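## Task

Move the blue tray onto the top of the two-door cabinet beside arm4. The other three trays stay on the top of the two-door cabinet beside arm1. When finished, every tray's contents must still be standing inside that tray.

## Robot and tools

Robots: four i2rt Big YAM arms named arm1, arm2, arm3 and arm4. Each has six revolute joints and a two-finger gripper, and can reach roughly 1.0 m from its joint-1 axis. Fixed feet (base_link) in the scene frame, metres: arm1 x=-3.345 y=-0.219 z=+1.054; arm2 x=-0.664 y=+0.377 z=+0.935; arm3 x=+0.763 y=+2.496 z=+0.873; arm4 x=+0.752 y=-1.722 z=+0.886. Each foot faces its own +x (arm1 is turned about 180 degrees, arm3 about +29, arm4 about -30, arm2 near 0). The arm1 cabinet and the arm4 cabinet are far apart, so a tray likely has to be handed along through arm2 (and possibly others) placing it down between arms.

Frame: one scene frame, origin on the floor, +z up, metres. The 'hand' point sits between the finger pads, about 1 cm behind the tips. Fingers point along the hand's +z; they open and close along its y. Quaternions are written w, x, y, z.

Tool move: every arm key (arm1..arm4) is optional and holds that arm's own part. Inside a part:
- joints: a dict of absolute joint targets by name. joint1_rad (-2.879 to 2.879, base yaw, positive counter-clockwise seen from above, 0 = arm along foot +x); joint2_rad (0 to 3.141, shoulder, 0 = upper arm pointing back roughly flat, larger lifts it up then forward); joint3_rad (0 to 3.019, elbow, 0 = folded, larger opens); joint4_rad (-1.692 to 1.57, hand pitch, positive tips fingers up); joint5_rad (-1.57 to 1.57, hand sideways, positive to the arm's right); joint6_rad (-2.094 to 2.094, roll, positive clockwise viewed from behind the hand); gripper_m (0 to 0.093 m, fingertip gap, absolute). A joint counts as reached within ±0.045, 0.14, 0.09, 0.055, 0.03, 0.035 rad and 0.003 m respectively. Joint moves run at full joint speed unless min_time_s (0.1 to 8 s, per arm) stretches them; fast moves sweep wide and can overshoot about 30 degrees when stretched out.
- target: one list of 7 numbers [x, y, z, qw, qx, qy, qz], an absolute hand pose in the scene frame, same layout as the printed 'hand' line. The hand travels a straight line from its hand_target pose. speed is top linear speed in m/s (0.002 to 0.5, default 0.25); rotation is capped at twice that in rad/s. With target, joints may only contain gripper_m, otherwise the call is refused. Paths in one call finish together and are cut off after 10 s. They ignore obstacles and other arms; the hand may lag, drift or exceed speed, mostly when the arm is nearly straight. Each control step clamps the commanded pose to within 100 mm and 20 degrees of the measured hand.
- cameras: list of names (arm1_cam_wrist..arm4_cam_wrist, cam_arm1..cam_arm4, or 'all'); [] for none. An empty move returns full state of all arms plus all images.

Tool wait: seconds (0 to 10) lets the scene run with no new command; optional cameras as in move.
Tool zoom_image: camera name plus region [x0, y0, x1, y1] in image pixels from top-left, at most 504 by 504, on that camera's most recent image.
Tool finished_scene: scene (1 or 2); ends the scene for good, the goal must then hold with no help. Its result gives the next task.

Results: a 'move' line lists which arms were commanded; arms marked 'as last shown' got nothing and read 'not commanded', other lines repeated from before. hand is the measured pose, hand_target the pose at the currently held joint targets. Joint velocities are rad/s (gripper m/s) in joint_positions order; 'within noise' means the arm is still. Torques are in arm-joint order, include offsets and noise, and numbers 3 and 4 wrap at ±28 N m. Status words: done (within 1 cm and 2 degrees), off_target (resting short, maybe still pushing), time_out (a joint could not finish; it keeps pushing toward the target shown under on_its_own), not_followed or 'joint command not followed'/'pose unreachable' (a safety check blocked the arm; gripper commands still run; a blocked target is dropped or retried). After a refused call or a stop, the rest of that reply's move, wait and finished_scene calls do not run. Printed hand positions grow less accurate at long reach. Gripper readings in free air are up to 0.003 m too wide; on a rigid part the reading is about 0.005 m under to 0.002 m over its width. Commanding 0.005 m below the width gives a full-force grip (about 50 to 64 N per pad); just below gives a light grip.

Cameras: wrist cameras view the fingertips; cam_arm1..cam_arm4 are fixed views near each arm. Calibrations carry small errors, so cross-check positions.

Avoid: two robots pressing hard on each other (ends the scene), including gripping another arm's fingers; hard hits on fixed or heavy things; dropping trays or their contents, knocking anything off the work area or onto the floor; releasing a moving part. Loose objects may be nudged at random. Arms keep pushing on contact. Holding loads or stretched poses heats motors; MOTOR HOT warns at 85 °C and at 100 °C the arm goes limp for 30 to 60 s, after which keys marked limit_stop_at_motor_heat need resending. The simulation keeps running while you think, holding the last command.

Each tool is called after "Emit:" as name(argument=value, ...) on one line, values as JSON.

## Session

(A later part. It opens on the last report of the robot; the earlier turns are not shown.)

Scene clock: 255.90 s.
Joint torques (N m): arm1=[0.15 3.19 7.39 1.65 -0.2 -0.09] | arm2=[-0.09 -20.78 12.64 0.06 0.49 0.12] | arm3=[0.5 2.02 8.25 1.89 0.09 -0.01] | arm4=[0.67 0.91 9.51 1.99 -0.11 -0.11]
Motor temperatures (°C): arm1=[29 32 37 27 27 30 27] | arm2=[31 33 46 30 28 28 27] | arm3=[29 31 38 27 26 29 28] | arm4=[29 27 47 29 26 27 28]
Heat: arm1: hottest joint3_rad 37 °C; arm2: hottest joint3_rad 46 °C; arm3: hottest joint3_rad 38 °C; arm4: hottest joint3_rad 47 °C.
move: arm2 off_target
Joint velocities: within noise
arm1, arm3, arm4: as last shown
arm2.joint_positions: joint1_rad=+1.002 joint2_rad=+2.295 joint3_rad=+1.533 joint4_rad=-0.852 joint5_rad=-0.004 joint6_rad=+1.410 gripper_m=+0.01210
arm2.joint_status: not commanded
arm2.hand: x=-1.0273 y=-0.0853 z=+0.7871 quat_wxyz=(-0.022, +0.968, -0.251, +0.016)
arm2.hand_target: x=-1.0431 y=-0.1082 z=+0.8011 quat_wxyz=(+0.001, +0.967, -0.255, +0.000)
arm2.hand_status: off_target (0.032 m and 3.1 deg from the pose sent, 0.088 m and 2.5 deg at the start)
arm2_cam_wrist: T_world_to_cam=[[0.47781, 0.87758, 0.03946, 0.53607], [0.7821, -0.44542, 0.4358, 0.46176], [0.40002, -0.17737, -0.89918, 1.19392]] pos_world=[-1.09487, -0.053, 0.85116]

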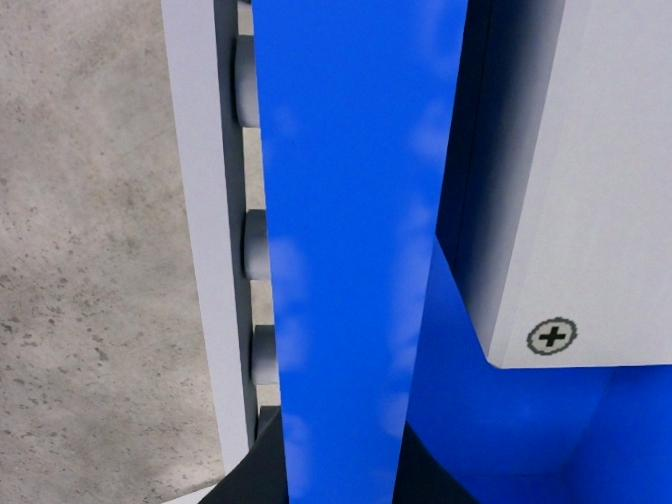

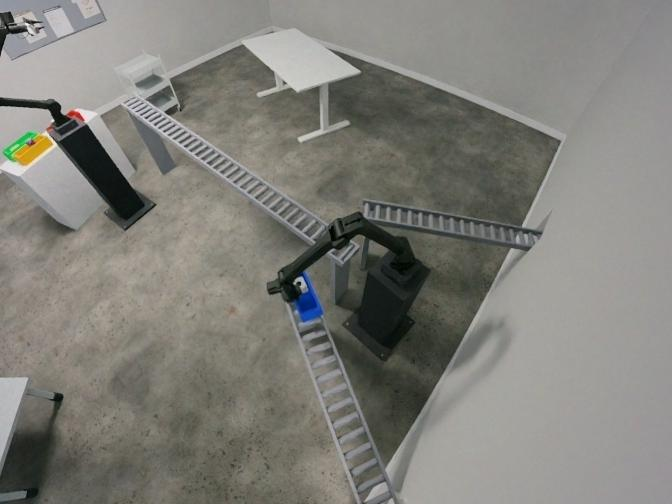

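Emit:
move(arm2={"target":[-1.056,-0.128,0.79,0.02,0.9648,-0.263,-0.014],"speed":0.1}, cameras=["arm2_cam_wrist","cam_arm2"])

Emit:
zoom_image(camera="cam_arm2", region=[260, 260, 360, 360])

Scene clock: 263.50 s.
Joint torques (N m): arm1=[0.21 3.19 7.38 1.66 -0.2 -0.09] | arm2=[0.26 -21.07 13.05 0.2 0.52 0.11] | arm3=[0.44 2.2 8.23 1.91 0.09 0] | arm4=[0.85 1.49 9.29 1.95 -0.1 -0.08]
Motor temperatures (°C): arm1=[29 32 37 27 27 30 27] | arm2=[31 34 47 30 28 28 28] | arm3=[29 31 38 27 26 29 28] | arm4=[29 27 47 29 26 27 28]
Heat: arm1: hottest joint3_rad 37 °C; arm2: hottest joint3_rad 47 °C; arm3: hottest joint3_rad 38 °C; arm4: hottest joint3_rad 47 °C.
move: arm2 off_target
Joint velocities: within noise
arm1.joint_positions: joint1_rad=-1.645 joint2_rad=+0.602 joint3_rad=+1.353 joint4_rad=-0.933 joint5_rad=-0.009 joint6_rad=+1.658 gripper_m=+0.02596
arm1.joint_status: not commanded
arm1.hand: x=-3.3457 y=+0.0560 z=+1.6696 quat_wxyz=(-0.031, +0.031, +0.769, +0.637)
arm1.hand_target: x=-3.3481 y=+0.0601 z=+1.6645 quat_wxyz=(-0.034, +0.028, +0.775, +0.630)
arm1.hand_status: not commanded
arm2.joint_positions: joint1_rad=+1.004 joint2_rad=+2.331 joint3_rad=+1.575 joint4_rad=-0.811 joint5_rad=+0.006 joint6_rad=+1.433 gripper_m=+0.01210
arm2.joint_status: not commanded
arm2.hand: x=-1.0409 y=-0.1016 z=+0.7772 quat_wxyz=(-0.003, +0.965, -0.262, +0.002)
arm2.hand_target: x=-1.0550 y=-0.1271 z=+0.7913 quat_wxyz=(+0.021, +0.964, -0.263, -0.014)
arm2.hand_status: off_target (0.033 m and 3.2 deg from the pose sent, 0.052 m and 6.1 deg at the start)
arm3, arm4: as last shown
arm2_cam_wrist: T_world_to_cam=[[0.49715, 0.86765, -0.00461, 0.61077], [0.78847, -0.44954, 0.4198, 0.48815], [0.36217, -0.21234, -0.9076, 1.15118]] pos_world=[-1.10545, -0.06606, 0.84271]

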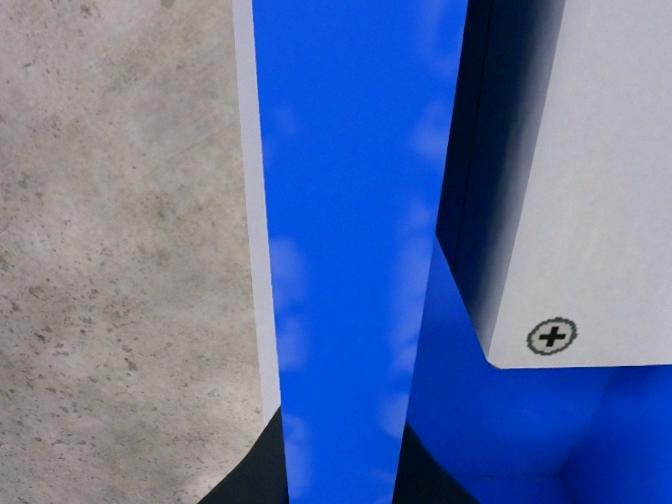

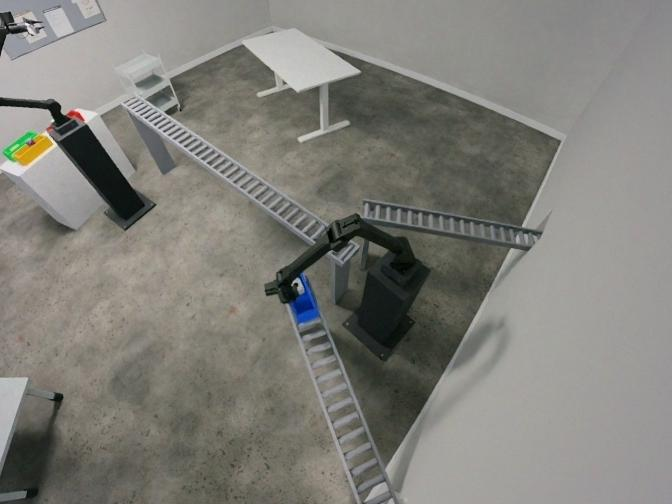

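Scaled by 5.040 from the camera's image (finer frame: 960x720).

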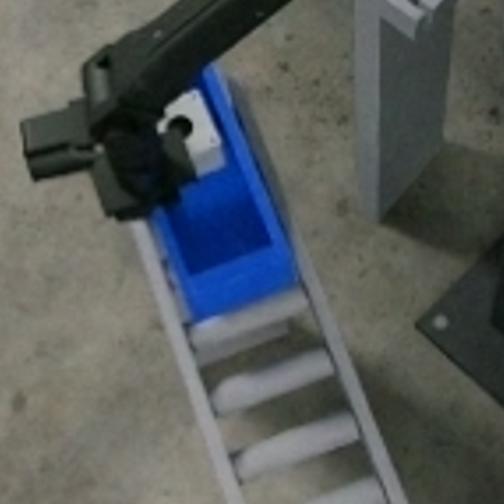

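Emit:
move(arm2={"target":[-1.054,-0.124,0.745,0.02,0.9648,-0.263,-0.014],"speed":0.1}, cameras=["arm2_cam_wrist","cam_arm2"])

Emit:
zoom_image(camera="cam_arm2", region=[260, 260, 360, 360])

Scene clock: 274.80 s.
Joint torques (N m): arm1=[0.15 3.19 7.38 1.65 -0.21 -0.09] | arm2=[0.15 -20.78 12 0.27 0.33 0.06] | arm3=[0.73 2.08 8.24 1.94 0.09 0] | arm4=[1.14 2.26 9.8 2.03 -0.09 -0.12]
Motor temperatures (°C): arm1=[29 31 37 27 27 30 27] | arm2=[31 35 46 30 28 28 28] | arm3=[29 31 38 27 26 29 28] | arm4=[29 27 47 29 26 27 28]
Heat: arm1: hottest joint3_rad 37 °C; arm2: hottest joint3_rad 46 °C; arm3: hottest joint3_rad 38 °C; arm4: hottest joint3_rad 47 °C.
move: arm2 off_target
Joint velocities: within noise
arm1, arm3, arm4: as last shown
arm2.joint_positions: joint1_rad=+1.004 joint2_rad=+2.400 joint3_rad=+1.581 joint4_rad=-0.736 joint5_rad=+0.010 joint6_rad=+1.435 gripper_m=+0.01210
arm2.joint_status: not commanded
arm2.hand: x=-1.0415 y=-0.1016 z=+0.7382 quat_wxyz=(+0.002, +0.965, -0.262, -0.002)
arm2.hand_target: x=-1.0532 y=-0.1233 z=+0.7460 quat_wxyz=(+0.020, +0.965, -0.263, -0.014)
arm2.hand_status: off_target (0.027 m and 2.5 deg from the pose sent, 0.041 m and 3.2 deg at the start)
arm2_cam_wrist: T_world_to_cam=[[0.49871, 0.86664, -0.01533, 0.6202], [0.79194, -0.44839, 0.41446, 0.51254], [0.35231, -0.21884, -0.90994, 1.10682]] pos_world=[-1.10515, -0.06545, 0.80422]

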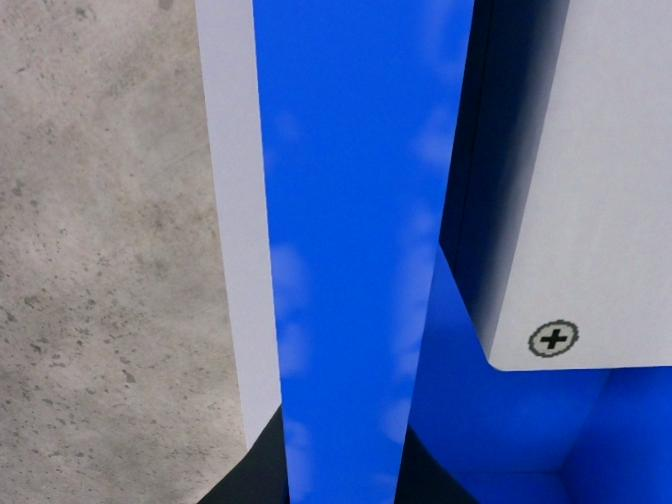

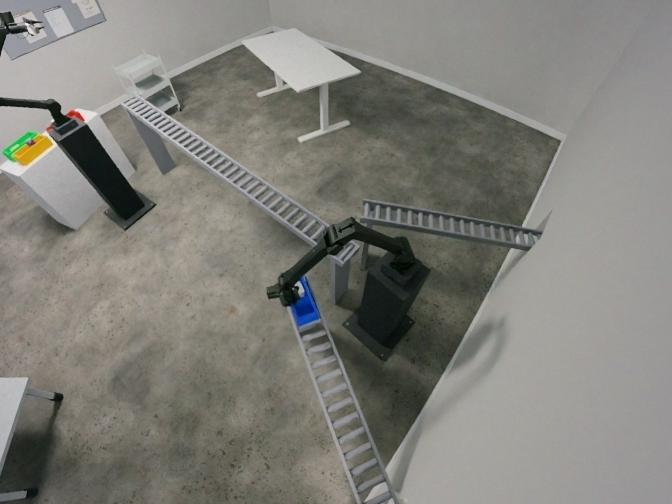

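Scaled by 5.040 from the camera's image (finer frame: 960x720).

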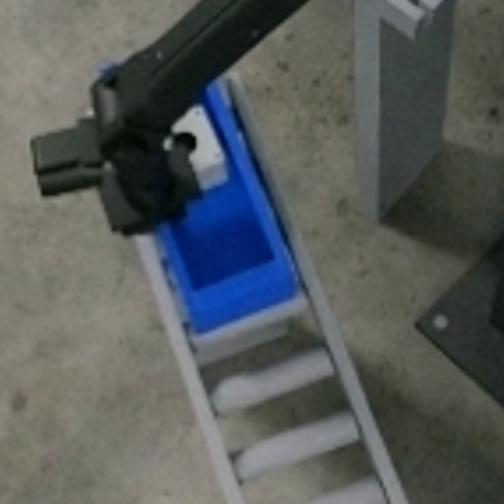

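Emit:
move(arm2={"joints":{"gripper_m":0.03}}, cameras=["arm2_cam_wrist"])

Emit:
move(arm2={"target":[-1.056,-0.124,0.90,0,0.9648,-0.263,0],"speed":0.14}, arm4={"target":[1.03,-1.34,0.90,0,0.2546,0.967,0],"speed":0.35,"joints":{"gripper_m":0.032}}, cameras=["cam_arm2"])

Emit:
move(arm2={"joints":{"joint2_rad":0.61,"joint3_rad":1.4},"min_time_s":3}, arm4={"target":[1.018,-1.255,0.80,0,0.2546,0.967,0]}, cameras=["arm4_cam_wrist","cam_arm2","cam_arm4"])

Scene clock: 280.73 s.
Joint torques (N m): arm1=[0.15 3.25 7.39 1.66 -0.21 -0.09] | arm2=[0.15 -20.95 10.69 0.31 0.15 0.06] | arm3=[0.44 2.02 8.23 1.89 0.1 0] | arm4=[0.73 1.55 9.65 1.85 -0.08 -0.1]
Motor temperatures (°C): arm1=[29 31 37 27 27 30 27] | arm2=[31 35 45 30 28 28 28] | arm3=[29 31 38 27 26 29 28] | arm4=[29 27 47 29 26 27 28]
Heat: arm1: hottest joint3_rad 37 °C; arm2: hottest joint3_rad 45 °C; arm3: hottest joint3_rad 38 °C; arm4: hottest joint3_rad 47 °C.
move: arm2 done
Joint velocities: within noise
arm1, arm3, arm4: as last shown
arm2.joint_positions: joint1_rad=+1.004 joint2_rad=+2.400 joint3_rad=+1.597 joint4_rad=-0.736 joint5_rad=+0.014 joint6_rad=+1.436 gripper_m=+0.02988
arm2.joint_status: all done
arm2.hand: x=-1.0472 y=-0.1077 z=+0.7425 quat_wxyz=(+0.008, +0.965, -0.263, -0.007)
arm2.hand_target: x=-1.0532 y=-0.1234 z=+0.7460 quat_wxyz=(+0.020, +0.964, -0.263, -0.014)
arm2.hand_status: not commanded
arm2_cam_wrist: T_world_to_cam=[[0.49893, 0.86612, -0.0302, 0.63962], [0.79701, -0.44488, 0.40849, 0.52275], [0.34037, -0.22787, -0.91226, 1.09964]] pos_world=[-1.11004, -0.07085, 0.80893]

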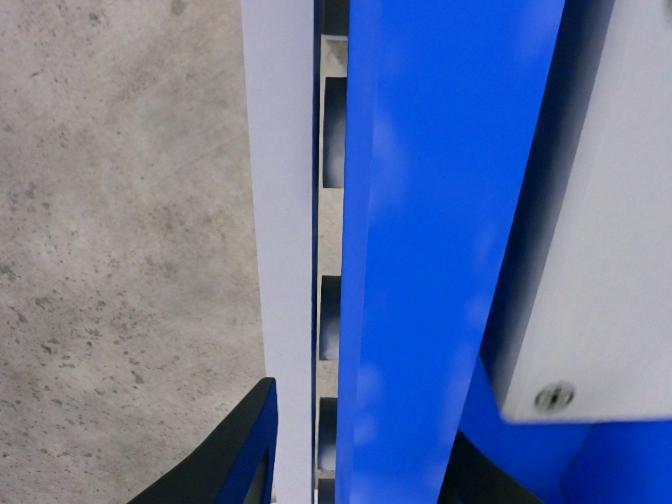

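Scene clock: 284.03 s.
Joint torques (N m): arm1=[0.15 3.25 7.39 1.65 -0.21 -0.09] | arm2=[-0.67 -22.42 12.88 -0.28 -0.13 0.02] | arm3=[0.38 2.2 8.31 1.91 0.1 -0.01] | arm4=[1.49 -10.58 9.24 0.42 -0.08 0.08]
Motor temperatures (°C): arm1=[29 31 37 27 27 30 27] | arm2=[31 36 46 30 28 28 28] | arm3=[29 31 38 27 26 29 28] | arm4=[29 27 47 29 26 27 28]
Heat: arm1: hottest joint3_rad 37 °C; arm2: hottest joint3_rad 46 °C; arm3: hottest joint3_rad 38 °C; arm4: hottest joint3_rad 47 °C.
move: arm2 off_target; arm4 off_target
Joint velocities: within noise
arm1, arm3: as last shown
arm2.joint_positions: joint1_rad=+1.009 joint2_rad=+2.199 joint3_rad=+1.652 joint4_rad=-1.060 joint5_rad=+0.010 joint6_rad=+1.437 gripper_m=+0.02992
arm2.joint_status: not commanded
arm2.hand: x=-1.0436 y=-0.1083 z=+0.8800 quat_wxyz=(-0.022, +0.965, -0.260, +0.007)
arm2.hand_target: x=-1.0555 y=-0.1234 z=+0.9006 quat_wxyz=(+0.000, +0.965, -0.263, +0.000)
arm2.hand_status: off_target (0.028 m and 2.6 deg from the pose sent, 0.159 m and 1.3 deg at the start)
arm4.joint_positions: joint1_rad=+1.455 joint2_rad=+1.758 joint3_rad=+1.102 joint4_rad=-0.948 joint5_rad=+0.004 joint6_rad=+1.443 gripper_m=+0.03207
arm4.joint_status: all done
arm4.hand: x=+1.0243 y=-1.3598 z=+0.8948 quat_wxyz=(+0.005, -0.254, -0.967, +0.016)
arm4.hand_target: x=+1.0296 y=-1.3406 z=+0.9004 quat_wxyz=(+0.000, -0.255, -0.967, +0.000)
arm4.hand_status: off_target (0.021 m and 2.0 deg from the pose sent, 0.817 m and 64.6 deg at the start; pose on its path clipped on 16 of 99 steps)

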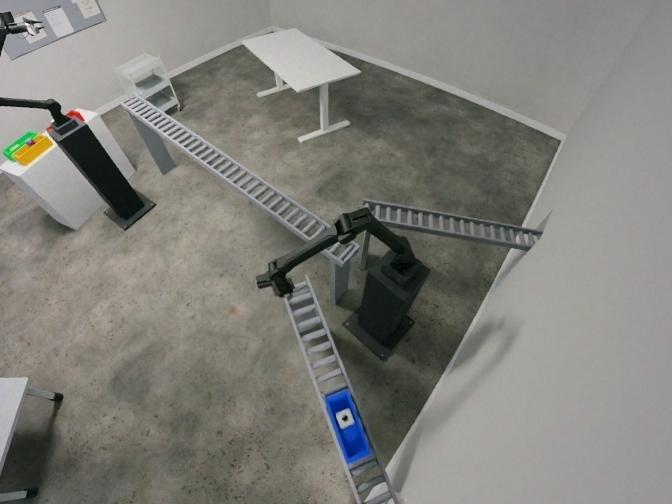

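Scene clock: 287.70 s.
Joint torques (N m): arm1=[0.15 3.19 7.39 1.65 -0.2 -0.09] | arm2=[-0.79 3.37 8.2 1.8 -0.17 -0.07] | arm3=[0.5 2.2 8.25 1.91 0.08 -0.01] | arm4=[1.61 -12.92 8.18 0.39 0.05 0.06]
Motor temperatures (°C): arm1=[29 31 37 27 27 30 27] | arm2=[31 35 45 30 28 28 28] | arm3=[29 31 38 27 26 29 28] | arm4=[29 27 46 29 26 27 28]
Heat: arm1: hottest joint3_rad 37 °C; arm2: hottest joint3_rad 45 °C; arm3: hottest joint3_rad 38 °C; arm4: hottest joint3_rad 46 °C.
move: arm2 done; arm4 off_target
Joint velocities: within noise
arm1, arm3: as last shown
arm2.joint_positions: joint1_rad=+1.009 joint2_rad=+0.604 joint3_rad=+1.413 joint4_rad=-1.060 joint5_rad=+0.010 joint6_rad=+1.437 gripper_m=+0.02992
arm2.joint_status: all done
arm2.hand: x=-0.8280 y=+0.1767 z=+1.5489 quat_wxyz=(+0.561, +0.764, -0.212, -0.237)
arm2.hand_target: x=-0.8307 y=+0.1726 z=+1.5388 quat_wxyz=(+0.552, +0.772, -0.215, -0.231)
arm2.hand_status: not commanded
arm4.joint_positions: joint1_rad=+1.572 joint2_rad=+2.061 joint3_rad=+1.268 joint4_rad=-0.804 joint5_rad=+0.001 joint6_rad=+1.554 gripper_m=+0.03207
arm4.joint_status: not commanded
arm4.hand: x=+1.0135 y=-1.2713 z=+0.7984 quat_wxyz=(+0.004, -0.251, -0.968, +0.013)
arm4.hand_target: x=+1.0178 y=-1.2553 z=+0.8005 quat_wxyz=(+0.000, -0.255, -0.967, +0.000)
arm4.hand_status: off_target (0.017 m and 1.6 deg from the pose sent, 0.141 m and 1.9 deg at the start)
arm4_cam_wrist: T_world_to_cam=[[-0.48109, -0.87654, 0.01502, -0.63654], [-0.77378, 0.43262, 0.46272, 0.99957], [-0.41209, 0.21099, -0.88638, 1.48692]] pos_world=[1.07995, -1.30412, 0.86501]

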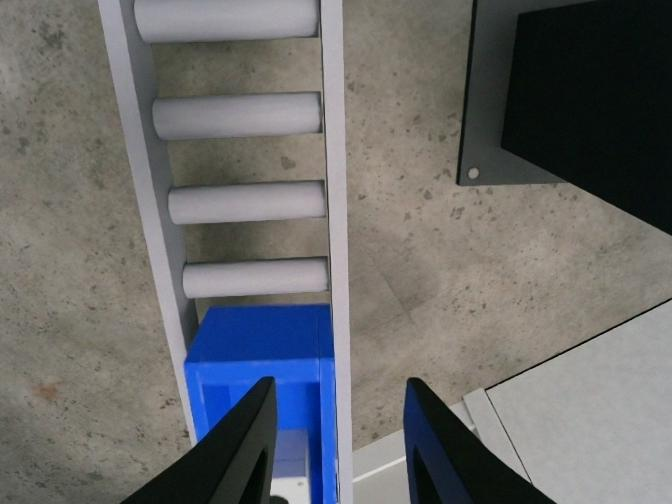

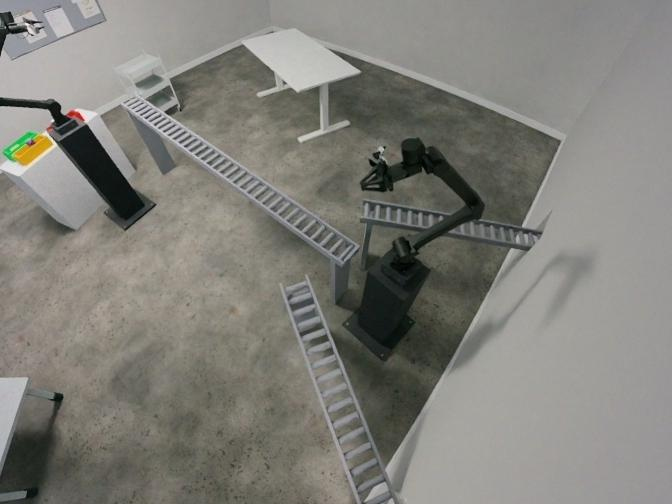

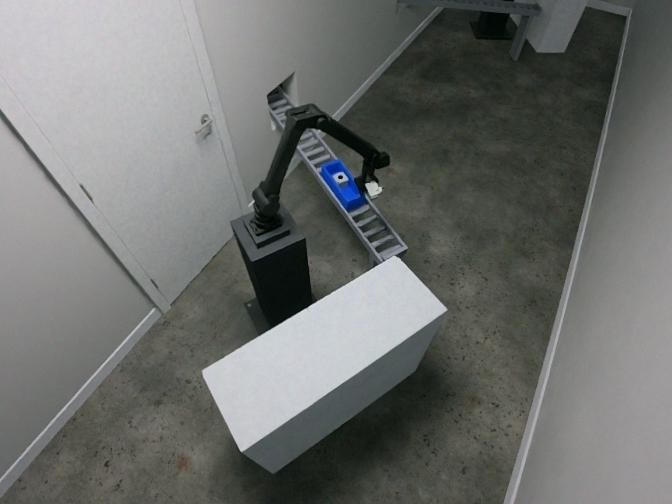

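Still rolling. See now.

Emit:
wait(seconds=0.5, cameras=["arm4_cam_wrist","cam_arm4"])

Scene clock: 291.40 s.
Joint torques (N m): arm1=[0.15 3.19 7.38 1.65 -0.21 -0.09] | arm2=[-0.79 3.37 8.2 1.8 -0.17 -0.08] | arm3=[0.44 2.2 8.27 1.94 0.09 -0.01] | arm4=[1.2 -13.92 8.31 0.75 0.07 0.05]
Motor temperatures (°C): arm1=[29 31 37 27 27 30 27] | arm2=[31 35 45 30 28 28 27] | arm3=[29 31 38 27 26 29 28] | arm4=[29 28 46 29 26 27 28]
Heat: arm1: hottest joint3_rad 37 °C; arm2: hottest joint3_rad 45 °C; arm3: hottest joint3_rad 38 °C; arm4: hottest joint3_rad 46 °C.
Joint velocities: within noise
arm1.joint_positions: joint1_rad=-1.645 joint2_rad=+0.602 joint3_rad=+1.353 joint4_rad=-0.933 joint5_rad=-0.009 joint6_rad=+1.658 gripper_m=+0.02596
arm1.joint_status: not commanded
arm1.hand: x=-3.3457 y=+0.0560 z=+1.6696 quat_wxyz=(-0.031, +0.031, +0.769, +0.637)
arm1.hand_target: x=-3.3481 y=+0.0601 z=+1.6645 quat_wxyz=(-0.034, +0.028, +0.775, +0.630)
arm1.hand_status: not commanded
arm2.joint_positions: joint1_rad=+1.009 joint2_rad=+0.604 joint3_rad=+1.413 joint4_rad=-1.060 joint5_rad=+0.010 joint6_rad=+1.437 gripper_m=+0.02992
arm2.joint_status: all done
arm2.hand: x=-0.8280 y=+0.1767 z=+1.5489 quat_wxyz=(+0.561, +0.764, -0.212, -0.237)
arm2.hand_target: x=-0.8307 y=+0.1726 z=+1.5388 quat_wxyz=(+0.552, +0.772, -0.215, -0.231)
arm2.hand_status: not commanded
arm3.joint_positions: joint1_rad=+0.571 joint2_rad=+0.631 joint3_rad=+1.447 joint4_rad=-1.461 joint5_rad=+0.147 joint6_rad=+0.795 gripper_m=+0.09396
arm3.joint_status: not commanded
arm3.hand: x=+0.8909 y=+2.6771 z=+1.4095 quat_wxyz=(-0.314, +0.093, -0.890, -0.316)
arm3.hand_target: x=+0.8898 y=+2.6751 z=+1.4176 quat_wxyz=(-0.319, +0.092, -0.886, -0.324)
arm3.hand_status: not commanded
arm4.joint_positions: joint1_rad=+1.572 joint2_rad=+2.061 joint3_rad=+1.268 joint4_rad=-0.804 joint5_rad=+0.001 joint6_rad=+1.554 gripper_m=+0.03207
arm4.joint_status: not commanded
arm4.hand: x=+1.0135 y=-1.2713 z=+0.7984 quat_wxyz=(+0.004, -0.251, -0.968, +0.013)
arm4.hand_target: x=+1.0178 y=-1.2553 z=+0.8005 quat_wxyz=(+0.000, -0.255, -0.967, +0.000)
arm4.hand_status: off_target (0.017 m and 1.6 deg from the pose sent, 0.141 m and 1.9 deg at the start)
wait: 0.50 s; at rest from the start
arm4_cam_wrist: T_world_to_cam=[[-0.48109, -0.87654, 0.01502, -0.63654], [-0.77378, 0.43262, 0.46272, 0.99957], [-0.41209, 0.21099, -0.88638, 1.48692]] pos_world=[1.07995, -1.30412, 0.86501]

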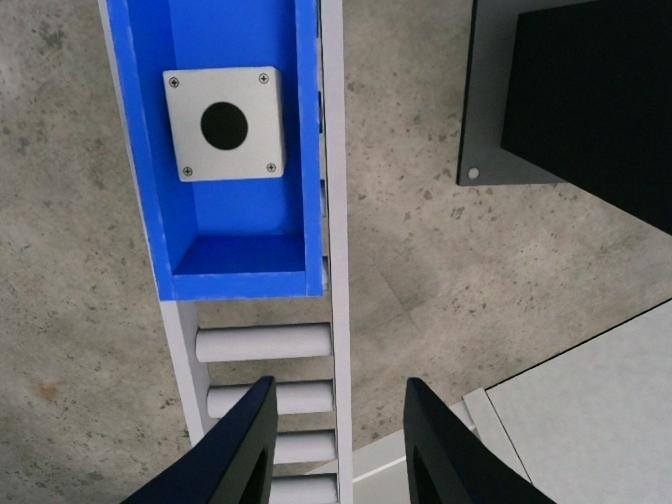

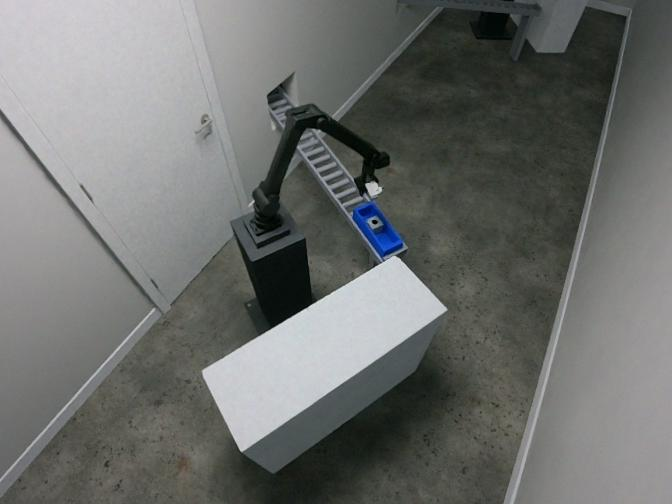

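Emit:
move(arm4={"target":[1.055,-1.264,0.63,0,0.2546,0.967,0],"joints":{"gripper_m":0.03}}, cameras=["arm4_cam_wrist"])

Scene clock: 306.43 s.
Joint torques (N m): arm1=[0.15 3.19 7.38 1.65 -0.21 -0.09] | arm2=[-0.79 3.37 8.2 1.8 -0.18 -0.08] | arm3=[0.38 2.2 8.29 1.91 0.08 -0.01] | arm4=[-0.09 -14.8 5.97 0.43 0.05 -0.26]
Motor temperatures (°C): arm1=[29 30 37 27 27 30 27] | arm2=[31 33 43 30 28 28 27] | arm3=[29 31 38 27 26 29 28] | arm4=[29 29 45 29 26 27 28]
Heat: arm1: hottest joint3_rad 37 °C; arm2: hottest joint3_rad 43 °C; arm3: hottest joint3_rad 38 °C; arm4: hottest joint3_rad 45 °C.
move: arm4 off_target
Joint velocities: within noise
arm1, arm2, arm3: as last shown
arm4.joint_positions: joint1_rad=+1.523 joint2_rad=+2.432 joint3_rad=+1.381 joint4_rad=-0.540 joint5_rad=+0.001 joint6_rad=+1.516 gripper_m=+0.03007
arm4.joint_status: all done
arm4.hand: x=+1.0442 y=-1.2707 z=+0.6320 quat_wxyz=(+0.003, -0.257, -0.966, +0.010)
arm4.hand_target: x=+1.0549 y=-1.2641 z=+0.6303 quat_wxyz=(+0.000, -0.255, -0.967, +0.000)
arm4.hand_status: off_target (0.013 m and 1.2 deg from the pose sent, 0.174 m and 1.6 deg at the start)
arm4_cam_wrist: T_world_to_cam=[[-0.49109, -0.87107, 0.00857, -0.59723], [-0.77, 0.43867, 0.46332, 1.10348], [-0.40735, 0.22093, -0.88615, 1.35945]] pos_world=[1.11016, -1.30464, 0.69852]

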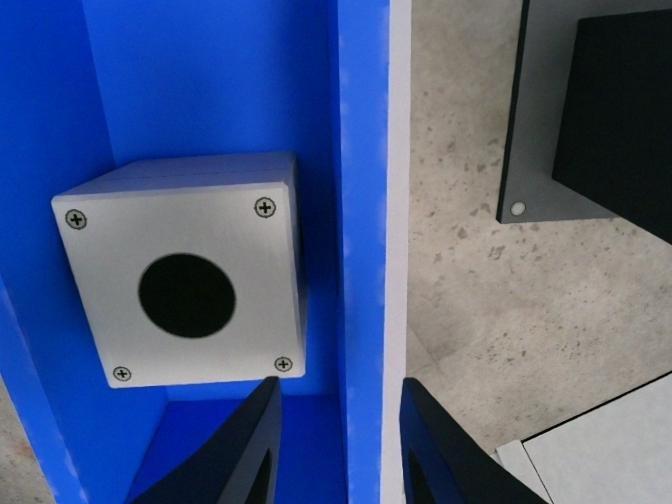

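Emit:
move(arm4={"target":[1.032,-1.258,0.595,0,0.2546,0.967,0],"speed":0.15}, cameras=["arm4_cam_wrist"])

Scene clock: 312.83 s.
Joint torques (N m): arm1=[0.15 3.19 7.38 1.65 -0.21 -0.09] | arm2=[-0.79 3.31 8.2 1.78 -0.17 -0.08] | arm3=[0.38 2.14 8.27 1.85 0.09 -0.01] | arm4=[1.38 -14.74 5.39 0.65 0.06 0.07]
Motor temperatures (°C): arm1=[29 30 37 27 27 30 27] | arm2=[31 33 42 30 28 28 27] | arm3=[29 31 38 27 26 29 28] | arm4=[29 29 44 29 26 27 28]
Heat: arm1: hottest joint3_rad 37 °C; arm2: hottest joint3_rad 42 °C; arm3: hottest joint3_rad 38 °C; arm4: hottest joint3_rad 44 °C.
move: arm4 off_target
Joint velocities: within noise
arm1, arm2, arm3: as last shown
arm4.joint_positions: joint1_rad=+1.542 joint2_rad=+2.503 joint3_rad=+1.394 joint4_rad=-0.481 joint5_rad=+0.001 joint6_rad=+1.528 gripper_m=+0.03007
arm4.joint_status: not commanded
arm4.hand: x=+1.0325 y=-1.2705 z=+0.5978 quat_wxyz=(+0.003, -0.254, -0.967, +0.009)
arm4.hand_target: x=+1.0319 y=-1.2581 z=+0.5953 quat_wxyz=(+0.000, -0.255, -0.967, +0.000)
arm4.hand_status: off_target (0.013 m and 1.1 deg from the pose sent, 0.041 m and 1.2 deg at the start)
arm4_cam_wrist: T_world_to_cam=[[-0.48544, -0.87424, 0.00706, -0.61145], [-0.77329, 0.43313, 0.46306, 1.10669], [-0.40788, 0.21932, -0.8863, 1.32287]] pos_world=[1.09855, -1.30403, 0.66432]

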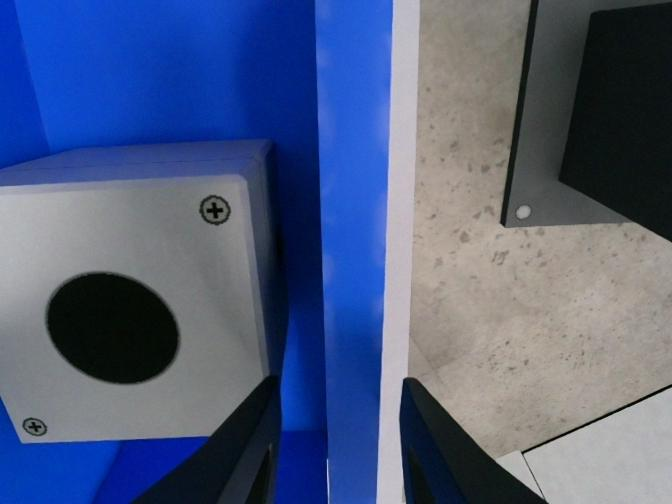

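Emit:
move(arm4={"target":[1.0125,-1.253,0.546,0,0.2546,0.967,0],"speed":0.12}, cameras=["arm4_cam_wrist"])

Scene clock: 319.90 s.
Joint torques (N m): arm1=[0.15 3.14 7.36 1.65 -0.21 -0.09] | arm2=[-0.79 3.43 8.18 1.78 -0.17 -0.08] | arm3=[0.67 2.2 8.18 1.91 0.1 -0.02] | arm4=[2.67 -8.41 6.56 2.47 -0.1 0.11]
Motor temperatures (°C): arm1=[29 30 37 27 27 30 27] | arm2=[31 33 42 30 28 28 27] | arm3=[29 31 38 27 26 29 28] | arm4=[29 29 44 29 26 27 28]
Heat: arm1: hottest joint3_rad 37 °C; arm2: hottest joint3_rad 42 °C; arm3: hottest joint3_rad 38 °C; arm4: hottest joint3_rad 44 °C.
move: arm4 off_target
Joint velocities: within noise
arm1, arm2, arm3: as last shown
arm4.joint_positions: joint1_rad=+1.562 joint2_rad=+2.520 joint3_rad=+1.406 joint4_rad=-0.461 joint5_rad=+0.004 joint6_rad=+1.558 gripper_m=+0.03004
arm4.joint_status: not commanded
arm4.hand: x=+1.0263 y=-1.2609 z=+0.5909 quat_wxyz=(-0.001, -0.258, -0.966, +0.002)
arm4.hand_target: x=+1.0110 y=-1.2567 z=+0.5500 quat_wxyz=(+0.000, -0.254, -0.967, +0.000)
arm4.hand_status: off_target (0.048 m and 0.5 deg from the pose sent, 0.058 m and 1.1 deg at the start)
arm4_cam_wrist: T_world_to_cam=[[-0.49373, -0.86958, -0.00814, -0.58266], [-0.77417, 0.43526, 0.45958, 1.10659], [-0.39609, 0.23321, -0.8881, 1.31871]] pos_world=[1.09134, -1.29586, 0.65784]

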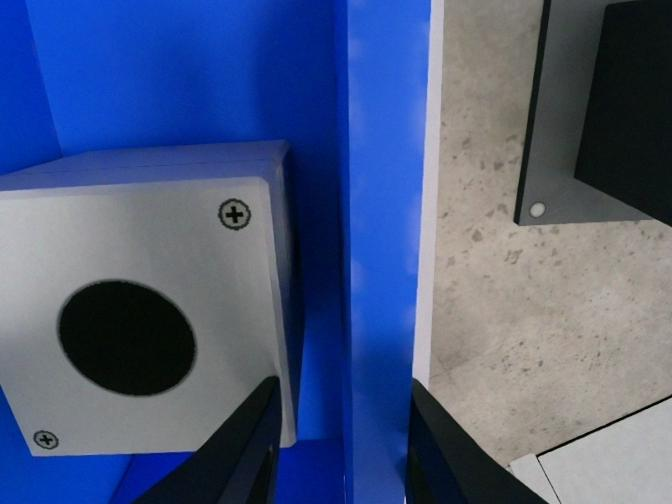

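Emit:
move(arm4={"target":[1.012,-1.253,0.66,0,0.2546,0.967,0],"speed":0.15})

Emit:
move(arm4={"target":[1.006,-1.2495,0.605,0,0.2546,0.967,0],"speed":0.15}, cameras=["arm4_cam_wrist"])

Scene clock: 328.40 s.
Joint torques (N m): arm1=[0.15 3.19 7.38 1.65 -0.21 -0.09] | arm2=[-0.85 3.37 8.2 1.8 -0.17 -0.08] | arm3=[0.44 2.14 8.24 1.91 0.09 0] | arm4=[2.26 -16.79 4.15 -0.23 -0.04 0.1]
Motor temperatures (°C): arm1=[29 30 37 27 27 30 27] | arm2=[31 32 41 30 28 28 27] | arm3=[29 31 38 27 26 29 28] | arm4=[29 29 44 29 26 27 28]
Heat: arm1: hottest joint3_rad 37 °C; arm2: hottest joint3_rad 41 °C; arm3: hottest joint3_rad 38 °C; arm4: hottest joint3_rad 44 °C.
move: arm4 off_target
Joint velocities: within noise
arm1, arm2, arm3: as last shown
arm4.joint_positions: joint1_rad=+1.577 joint2_rad=+2.379 joint3_rad=+1.334 joint4_rad=-0.535 joint5_rad=+0.003 joint6_rad=+1.565 gripper_m=+0.03004
arm4.joint_status: not commanded
arm4.hand: x=+1.0167 y=-1.2610 z=+0.6506 quat_wxyz=(+0.000, -0.254, -0.967, +0.005)
arm4.hand_target: x=+1.0121 y=-1.2531 z=+0.6598 quat_wxyz=(+0.000, -0.255, -0.967, +0.000)
arm4.hand_status: off_target (0.013 m and 0.6 deg from the pose sent, 0.071 m and 0.5 deg at the start)
pictures: none

Scene clock: 329.67 s.
Joint torques (N m): arm1=[0.09 3.19 7.38 1.65 -0.2 -0.09] | arm2=[-0.73 3.37 8.2 1.8 -0.17 -0.07] | arm3=[0.38 2.2 8.27 1.91 0.09 -0.01] | arm4=[2.14 -14.74 5.3 0.51 -0.06 0.07]
Motor temperatures (°C): arm1=[29 30 37 27 27 30 27] | arm2=[31 32 41 30 28 28 27] | arm3=[29 31 38 27 26 29 28] | arm4=[29 29 44 29 26 27 28]
Heat: arm1: hottest joint3_rad 37 °C; arm2: hottest joint3_rad 41 °C; arm3: hottest joint3_rad 38 °C; arm4: hottest joint3_rad 44 °C.
move: arm4 off_target
Joint velocities: within noise
arm1, arm2, arm3: as last shown
arm4.joint_positions: joint1_rad=+1.590 joint2_rad=+2.475 joint3_rad=+1.363 joint4_rad=-0.480 joint5_rad=+0.003 joint6_rad=+1.578 gripper_m=+0.03004
arm4.joint_status: not commanded
arm4.hand: x=+1.0075 y=-1.2633 z=+0.6066 quat_wxyz=(+0.001, -0.254, -0.967, +0.011)
arm4.hand_target: x=+1.0057 y=-1.2498 z=+0.6053 quat_wxyz=(+0.000, -0.254, -0.967, +0.000)
arm4.hand_status: off_target (0.014 m and 1.2 deg from the pose sent, 0.048 m and 0.6 deg at the start)
arm4_cam_wrist: T_world_to_cam=[[-0.48641, -0.87368, 0.00932, -0.61711], [-0.77363, 0.43561, 0.46015, 1.08537], [-0.40609, 0.21661, -0.88779, 1.31462]] pos_world=[1.07335, -1.29673, 0.67342]

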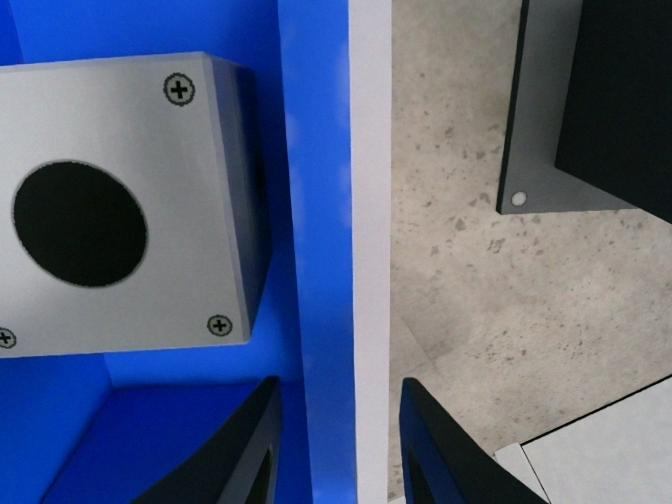

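Emit:
move(arm4={"target":[0.999,-1.245,0.546,0,0.2546,0.967,0],"speed":0.12}, cameras=["arm4_cam_wrist"])

Scene clock: 339.60 s.
Joint torques (N m): arm1=[0.15 3.19 7.39 1.65 -0.21 -0.09] | arm2=[-0.73 3.37 8.2 1.8 -0.17 -0.07] | arm3=[0.56 2.2 8.32 1.91 0.09 -0.01] | arm4=[1.2 -14.33 4.72 0.58 0.11 0.03]
Motor temperatures (°C): arm1=[29 30 37 27 27 30 27] | arm2=[31 32 41 30 28 28 27] | arm3=[29 31 38 27 26 29 28] | arm4=[29 29 43 29 26 27 28]
Heat: arm1: hottest joint3_rad 37 °C; arm2: hottest joint3_rad 41 °C; arm3: hottest joint3_rad 38 °C; arm4: hottest joint3_rad 43 °C.
move: arm4 done
Joint velocities: within noise
arm1, arm2, arm3: as last shown
arm4.joint_positions: joint1_rad=+1.613 joint2_rad=+2.610 joint3_rad=+1.445 joint4_rad=-0.421 joint5_rad=+0.000 joint6_rad=+1.593 gripper_m=+0.03004
arm4.joint_status: not commanded
arm4.hand: x=+0.9983 y=-1.2532 z=+0.5509 quat_wxyz=(+0.002, -0.250, -0.968, +0.007)
arm4.hand_target: x=+0.9989 y=-1.2451 z=+0.5462 quat_wxyz=(+0.000, -0.255, -0.967, +0.000)
arm4.hand_status: done (0.010 m and 1.0 deg from the pose sent, 0.064 m and 1.2 deg at the start)
arm4_cam_wrist: T_world_to_cam=[[-0.47946, -0.87756, 0.00278, -0.6204], [-0.77719, 0.4261, 0.46305, 1.08944], [-0.40753, 0.21986, -0.88633, 1.26394]] pos_world=[1.06434, -1.28653, 0.61753]

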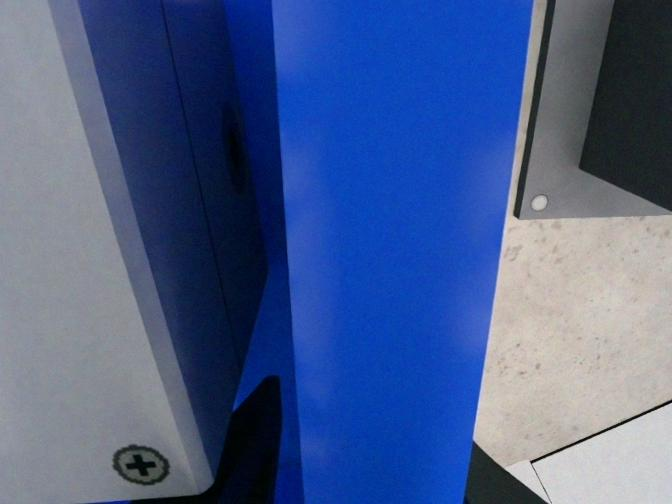

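Emit:
move(arm4={"joints":{"gripper_m":0.0}})

Emit:
move(arm4={"target":[0.999,-1.245,0.65,0,0.2546,0.967,0],"speed":0.1}, cameras=["arm4_cam_wrist","cam_arm4"])

Scene clock: 346.83 s.
Joint torques (N m): arm1=[0.21 3.19 7.38 1.65 -0.2 -0.09] | arm2=[-0.79 3.37 8.23 1.8 -0.17 -0.07] | arm3=[0.56 2.26 8.23 1.88 0.09 -0.02] | arm4=[0.73 -14.62 4.1 0.55 0.18 0.03]
Motor temperatures (°C): arm1=[29 30 37 27 27 30 27] | arm2=[31 31 40 30 28 28 27] | arm3=[29 31 38 27 26 29 28] | arm4=[29 29 42 29 26 27 28]
Heat: arm1: hottest joint3_rad 37 °C; arm2: hottest joint3_rad 40 °C; arm3: hottest joint3_rad 38 °C; arm4: hottest joint3_rad 42 °C.
move: arm4 off_target
Joint velocities: within noise
arm1, arm2, arm3: as last shown
arm4.joint_positions: joint1_rad=+1.617 joint2_rad=+2.608 joint3_rad=+1.452 joint4_rad=-0.416 joint5_rad=-0.001 joint6_rad=+1.594 gripper_m=+0.01178
arm4.joint_status: gripper_m off_target (ended at +0.01181, target +0.00000)
arm4.hand: x=+0.9993 y=-1.2469 z=+0.5529 quat_wxyz=(+0.001, -0.249, -0.968, +0.001)
arm4.hand_target: x=+0.9988 y=-1.2451 z=+0.5462 quat_wxyz=(+0.000, -0.254, -0.967, +0.000)
arm4.hand_status: not commanded
pictures: none

Scene clock: 348.80 s.
Joint torques (N m): arm1=[0.15 3.19 7.38 1.65 -0.21 -0.09] | arm2=[-0.73 3.37 8.2 1.8 -0.17 -0.08] | arm3=[0.44 1.9 8.25 1.88 0.09 -0.02] | arm4=[0.67 -19.78 4.23 -0.24 0.43 0.14]
Motor temperatures (°C): arm1=[29 30 37 27 27 30 27] | arm2=[31 31 40 30 28 28 27] | arm3=[29 31 39 27 26 29 28] | arm4=[29 30 42 29 26 27 28]
Heat: arm1: hottest joint3_rad 37 °C; arm2: hottest joint3_rad 40 °C; arm3: hottest joint3_rad 39 °C; arm4: hottest joint3_rad 42 °C.
move: arm4 off_target
Joint velocities: within noise
arm1.joint_positions: joint1_rad=-1.645 joint2_rad=+0.602 joint3_rad=+1.353 joint4_rad=-0.933 joint5_rad=-0.009 joint6_rad=+1.658 gripper_m=+0.02596
arm1.joint_status: not commanded
arm1.hand: x=-3.3457 y=+0.0560 z=+1.6696 quat_wxyz=(-0.031, +0.031, +0.769, +0.637)
arm1.hand_target: x=-3.3481 y=+0.0601 z=+1.6645 quat_wxyz=(-0.034, +0.028, +0.775, +0.630)
arm1.hand_status: not commanded
arm2.joint_positions: joint1_rad=+1.009 joint2_rad=+0.604 joint3_rad=+1.413 joint4_rad=-1.060 joint5_rad=+0.010 joint6_rad=+1.437 gripper_m=+0.02992
arm2.joint_status: not commanded
arm2.hand: x=-0.8280 y=+0.1767 z=+1.5489 quat_wxyz=(+0.561, +0.764, -0.212, -0.237)
arm2.hand_target: x=-0.8307 y=+0.1726 z=+1.5388 quat_wxyz=(+0.552, +0.772, -0.215, -0.231)
arm2.hand_status: not commanded
arm3.joint_positions: joint1_rad=+0.571 joint2_rad=+0.631 joint3_rad=+1.447 joint4_rad=-1.461 joint5_rad=+0.147 joint6_rad=+0.795 gripper_m=+0.09396
arm3.joint_status: not commanded
arm3.hand: x=+0.8909 y=+2.6771 z=+1.4095 quat_wxyz=(-0.314, +0.093, -0.890, -0.316)
arm3.hand_target: x=+0.8898 y=+2.6751 z=+1.4176 quat_wxyz=(-0.319, +0.092, -0.886, -0.324)
arm3.hand_status: not commanded
arm4.joint_positions: joint1_rad=+1.617 joint2_rad=+2.445 joint3_rad=+1.333 joint4_rad=-0.522 joint5_rad=-0.008 joint6_rad=+1.591 gripper_m=+0.01178
arm4.joint_status: not commanded
arm4.hand: x=+0.9858 y=-1.2703 z=+0.6172 quat_wxyz=(+0.012, -0.248, -0.968, +0.030)
arm4.hand_target: x=+0.9985 y=-1.2457 z=+0.6494 quat_wxyz=(+0.000, -0.255, -0.967, +0.000)
arm4.hand_status: off_target (0.043 m and 3.8 deg from the pose sent, 0.097 m and 0.6 deg at the start)
arm4_cam_wrist: T_world_to_cam=[[-0.47383, -0.87905, 0.05243, -0.67971], [-0.76567, 0.44066, 0.46858, 1.06016], [-0.43501, 0.18188, -0.88186, 1.29747]] pos_world=[1.05408, -1.30066, 0.68306]

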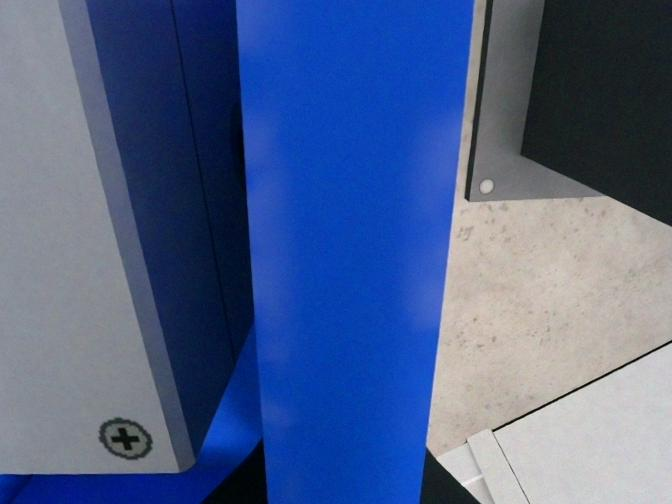

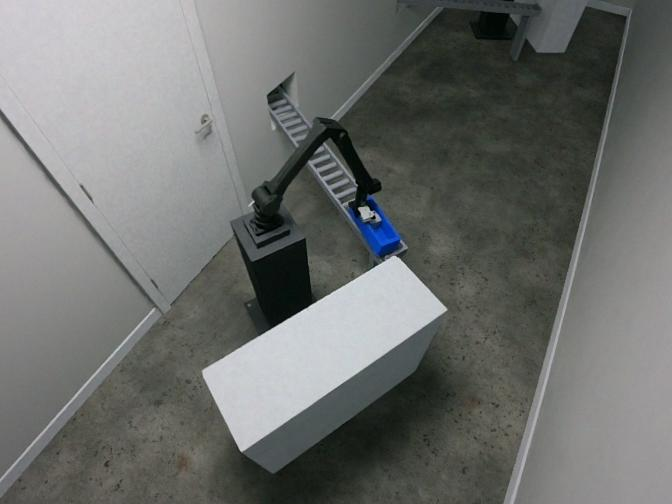

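Emit:
move(arm4={"target":[1.005,-1.25,1.0,0,0.2546,0.967,0],"speed":0.18})

Emit:
move(arm4={"target":[1.20,-1.94,0.98,0,0.848,0.530,0],"speed":0.25}, cameras=["arm4_cam_wrist","cam_arm4"])

Scene clock: 358.43 s.
Joint torques (N m): arm1=[0.15 3.19 7.39 1.65 -0.21 -0.09] | arm2=[-0.79 3.25 8.21 1.81 -0.17 -0.07] | arm3=[0.62 2.08 8.25 1.89 0.1 -0.01] | arm4=[-0.38 -17.14 12.38 -0.36 0.49 -0.02]
Motor temperatures (°C): arm1=[29 30 37 27 27 30 27] | arm2=[31 31 40 30 28 28 27] | arm3=[29 31 39 27 26 29 28] | arm4=[29 31 42 29 26 27 29]
Heat: arm1: hottest joint3_rad 37 °C; arm2: hottest joint3_rad 40 °C; arm3: hottest joint3_rad 39 °C; arm4: hottest joint3_rad 42 °C.
move: arm4 off_target
Joint velocities: within noise
arm1, arm2, arm3: as last shown
arm4.joint_positions: joint1_rad=+1.617 joint2_rad=+1.838 joint3_rad=+1.397 joint4_rad=-1.235 joint5_rad=-0.008 joint6_rad=+1.591 gripper_m=+0.01178
arm4.joint_status: not commanded
arm4.hand: x=+0.9852 y=-1.2723 z=+0.9540 quat_wxyz=(+0.016, -0.247, -0.967, +0.050)
arm4.hand_target: x=+1.0035 y=-1.2527 z=+1.0004 quat_wxyz=(+0.000, -0.255, -0.967, +0.000)
arm4.hand_status: off_target (0.055 m and 6.1 deg from the pose sent, 0.384 m and 3.8 deg at the start)
pictures: none

Scene clock: 362.27 s.
Joint torques (N m): arm1=[0.15 3.19 7.38 1.65 -0.21 -0.09] | arm2=[-0.79 3.31 8.2 1.81 -0.17 -0.08] | arm3=[0.56 2.02 8.23 1.87 0.09 -0.01] | arm4=[0.85 -12.69 12.62 -0.25 0.38 0.14]
Motor temperatures (°C): arm1=[29 30 37 27 27 30 27] | arm2=[31 31 40 30 28 28 27] | arm3=[29 31 39 27 26 29 28] | arm4=[29 31 42 29 26 27 29]
Heat: arm1: hottest joint3_rad 37 °C; arm2: hottest joint3_rad 40 °C; arm3: hottest joint3_rad 39 °C; arm4: hottest joint3_rad 42 °C.
move: arm4 off_target
Joint velocities: within noise
arm1, arm2, arm3: as last shown
arm4.joint_positions: joint1_rad=+0.076 joint2_rad=+1.732 joint3_rad=+1.242 joint4_rad=-1.154 joint5_rad=-0.008 joint6_rad=+1.554 gripper_m=+0.01178
arm4.joint_status: not commanded
arm4.hand: x=+1.1738 y=-1.9251 z=+0.9518 quat_wxyz=(+0.034, -0.842, -0.538, +0.016)
arm4.hand_target: x=+1.1982 y=-1.9390 z=+0.9809 quat_wxyz=(+0.000, -0.848, -0.530, -0.001)
arm4.hand_status: off_target (0.041 m and 4.4 deg from the pose sent, 0.702 m and 87.5 deg at the start)
arm4_cam_wrist: T_world_to_cam=[[-0.90829, 0.41373, 0.06195, 1.80592], [0.39231, 0.79097, 0.46954, 0.65008], [0.14526, 0.45078, -0.88074, 1.62892]] pos_world=[1.14864, -1.99564, 1.01754]

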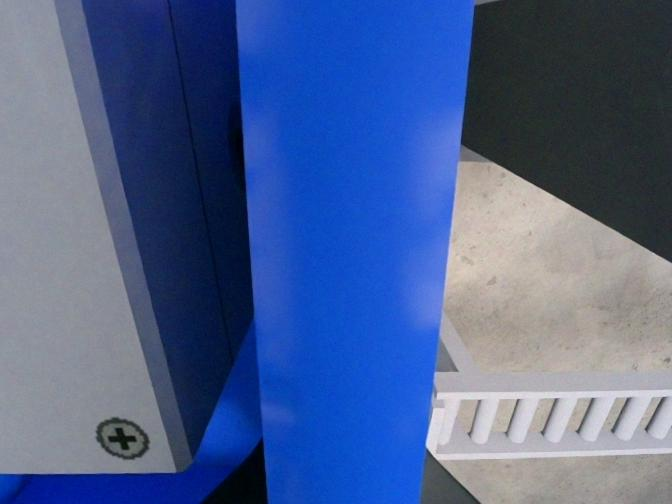

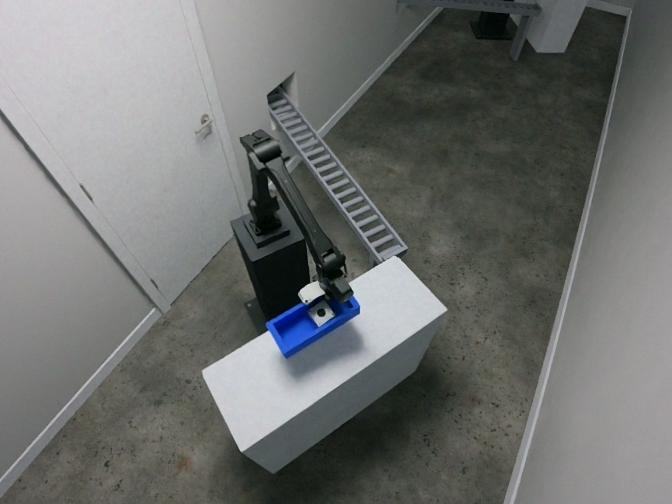

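Emit:
move(arm4={"target":[1.20,-1.94,0.865,0.03,0.848,0.530,0.018],"speed":0.15})

Emit:
move(arm4={"target":[1.20,-1.94,0.815,0.03,0.848,0.530,0.018],"speed":0.06}, cameras=["cam_arm4"])

Emit:
zoom_image(camera="cam_arm4", region=[200, 240, 450, 440])

Scene clock: 368.57 s.
Joint torques (N m): arm1=[0.15 3.19 7.38 1.65 -0.21 -0.09] | arm2=[-0.79 3.37 8.17 1.81 -0.17 -0.08] | arm3=[0.5 2.2 8.27 1.89 0.09 -0.01] | arm4=[1.08 -14.39 7.77 1.06 0.45 0.05]
Motor temperatures (°C): arm1=[29 30 37 27 27 30 27] | arm2=[31 31 40 30 28 28 26] | arm3=[29 31 39 27 26 29 28] | arm4=[29 31 43 29 26 27 29]
Heat: arm1: hottest joint3_rad 37 °C; arm2: hottest joint3_rad 40 °C; arm3: hottest joint3_rad 39 °C; arm4: hottest joint3_rad 43 °C.
move: arm4 off_target
Joint velocities: within noise
arm1, arm2, arm3: as last shown
arm4.joint_positions: joint1_rad=+0.076 joint2_rad=+1.867 joint3_rad=+1.116 joint4_rad=-0.807 joint5_rad=-0.008 joint6_rad=+1.558 gripper_m=+0.01178
arm4.joint_status: not commanded
arm4.hand: x=+1.1839 y=-1.9300 z=+0.8497 quat_wxyz=(-0.003, -0.844, -0.537, -0.006)
arm4.hand_target: x=+1.1996 y=-1.9397 z=+0.8654 quat_wxyz=(-0.030, -0.848, -0.530, -0.018)
arm4.hand_status: off_target (0.024 m and 3.5 deg from the pose sent, 0.092 m and 8.4 deg at the start)
pictures: none

Scene clock: 369.97 s.
Joint torques (N m): arm1=[0.15 3.19 7.38 1.65 -0.2 -0.09] | arm2=[-0.79 3.31 8.21 1.77 -0.17 -0.07] | arm3=[0.38 2.2 8.2 1.89 0.09 -0.01] | arm4=[-0.09 -12.57 6.12 0.87 -0.18 -0.02]
Motor temperatures (°C): arm1=[29 30 37 27 27 30 27] | arm2=[31 31 40 30 28 28 26] | arm3=[29 31 39 27 26 29 28] | arm4=[29 31 43 29 26 27 29]
Heat: arm1: hottest joint3_rad 37 °C; arm2: hottest joint3_rad 40 °C; arm3: hottest joint3_rad 39 °C; arm4: hottest joint3_rad 43 °C.
move: arm4 done
Joint velocities: within noise
arm1, arm2, arm3: as last shown
arm4.joint_positions: joint1_rad=+0.076 joint2_rad=+1.942 joint3_rad=+1.105 joint4_rad=-0.687 joint5_rad=+0.006 joint6_rad=+1.565 gripper_m=+0.01178
arm4.joint_status: not commanded
arm4.hand: x=+1.1920 y=-1.9367 z=+0.8129 quat_wxyz=(-0.021, -0.845, -0.534, -0.009)
arm4.hand_target: x=+1.2000 y=-1.9400 z=+0.8152 quat_wxyz=(-0.030, -0.847, -0.530, -0.018)
arm4.hand_status: done (0.009 m and 1.5 deg from the pose sent, 0.040 m and 3.5 deg at the start)

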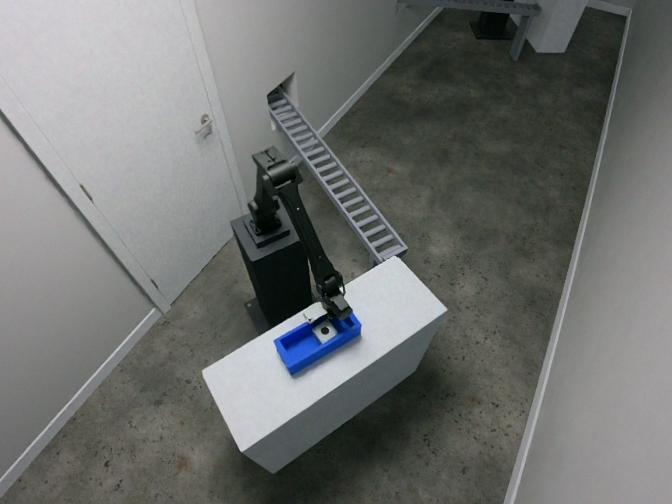

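Scaled by 2.016 from the camera's image (finer frame: 960x720).

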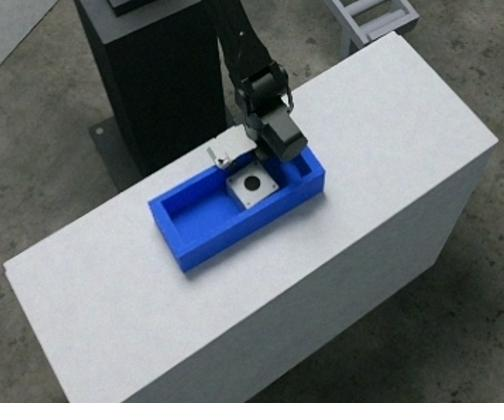

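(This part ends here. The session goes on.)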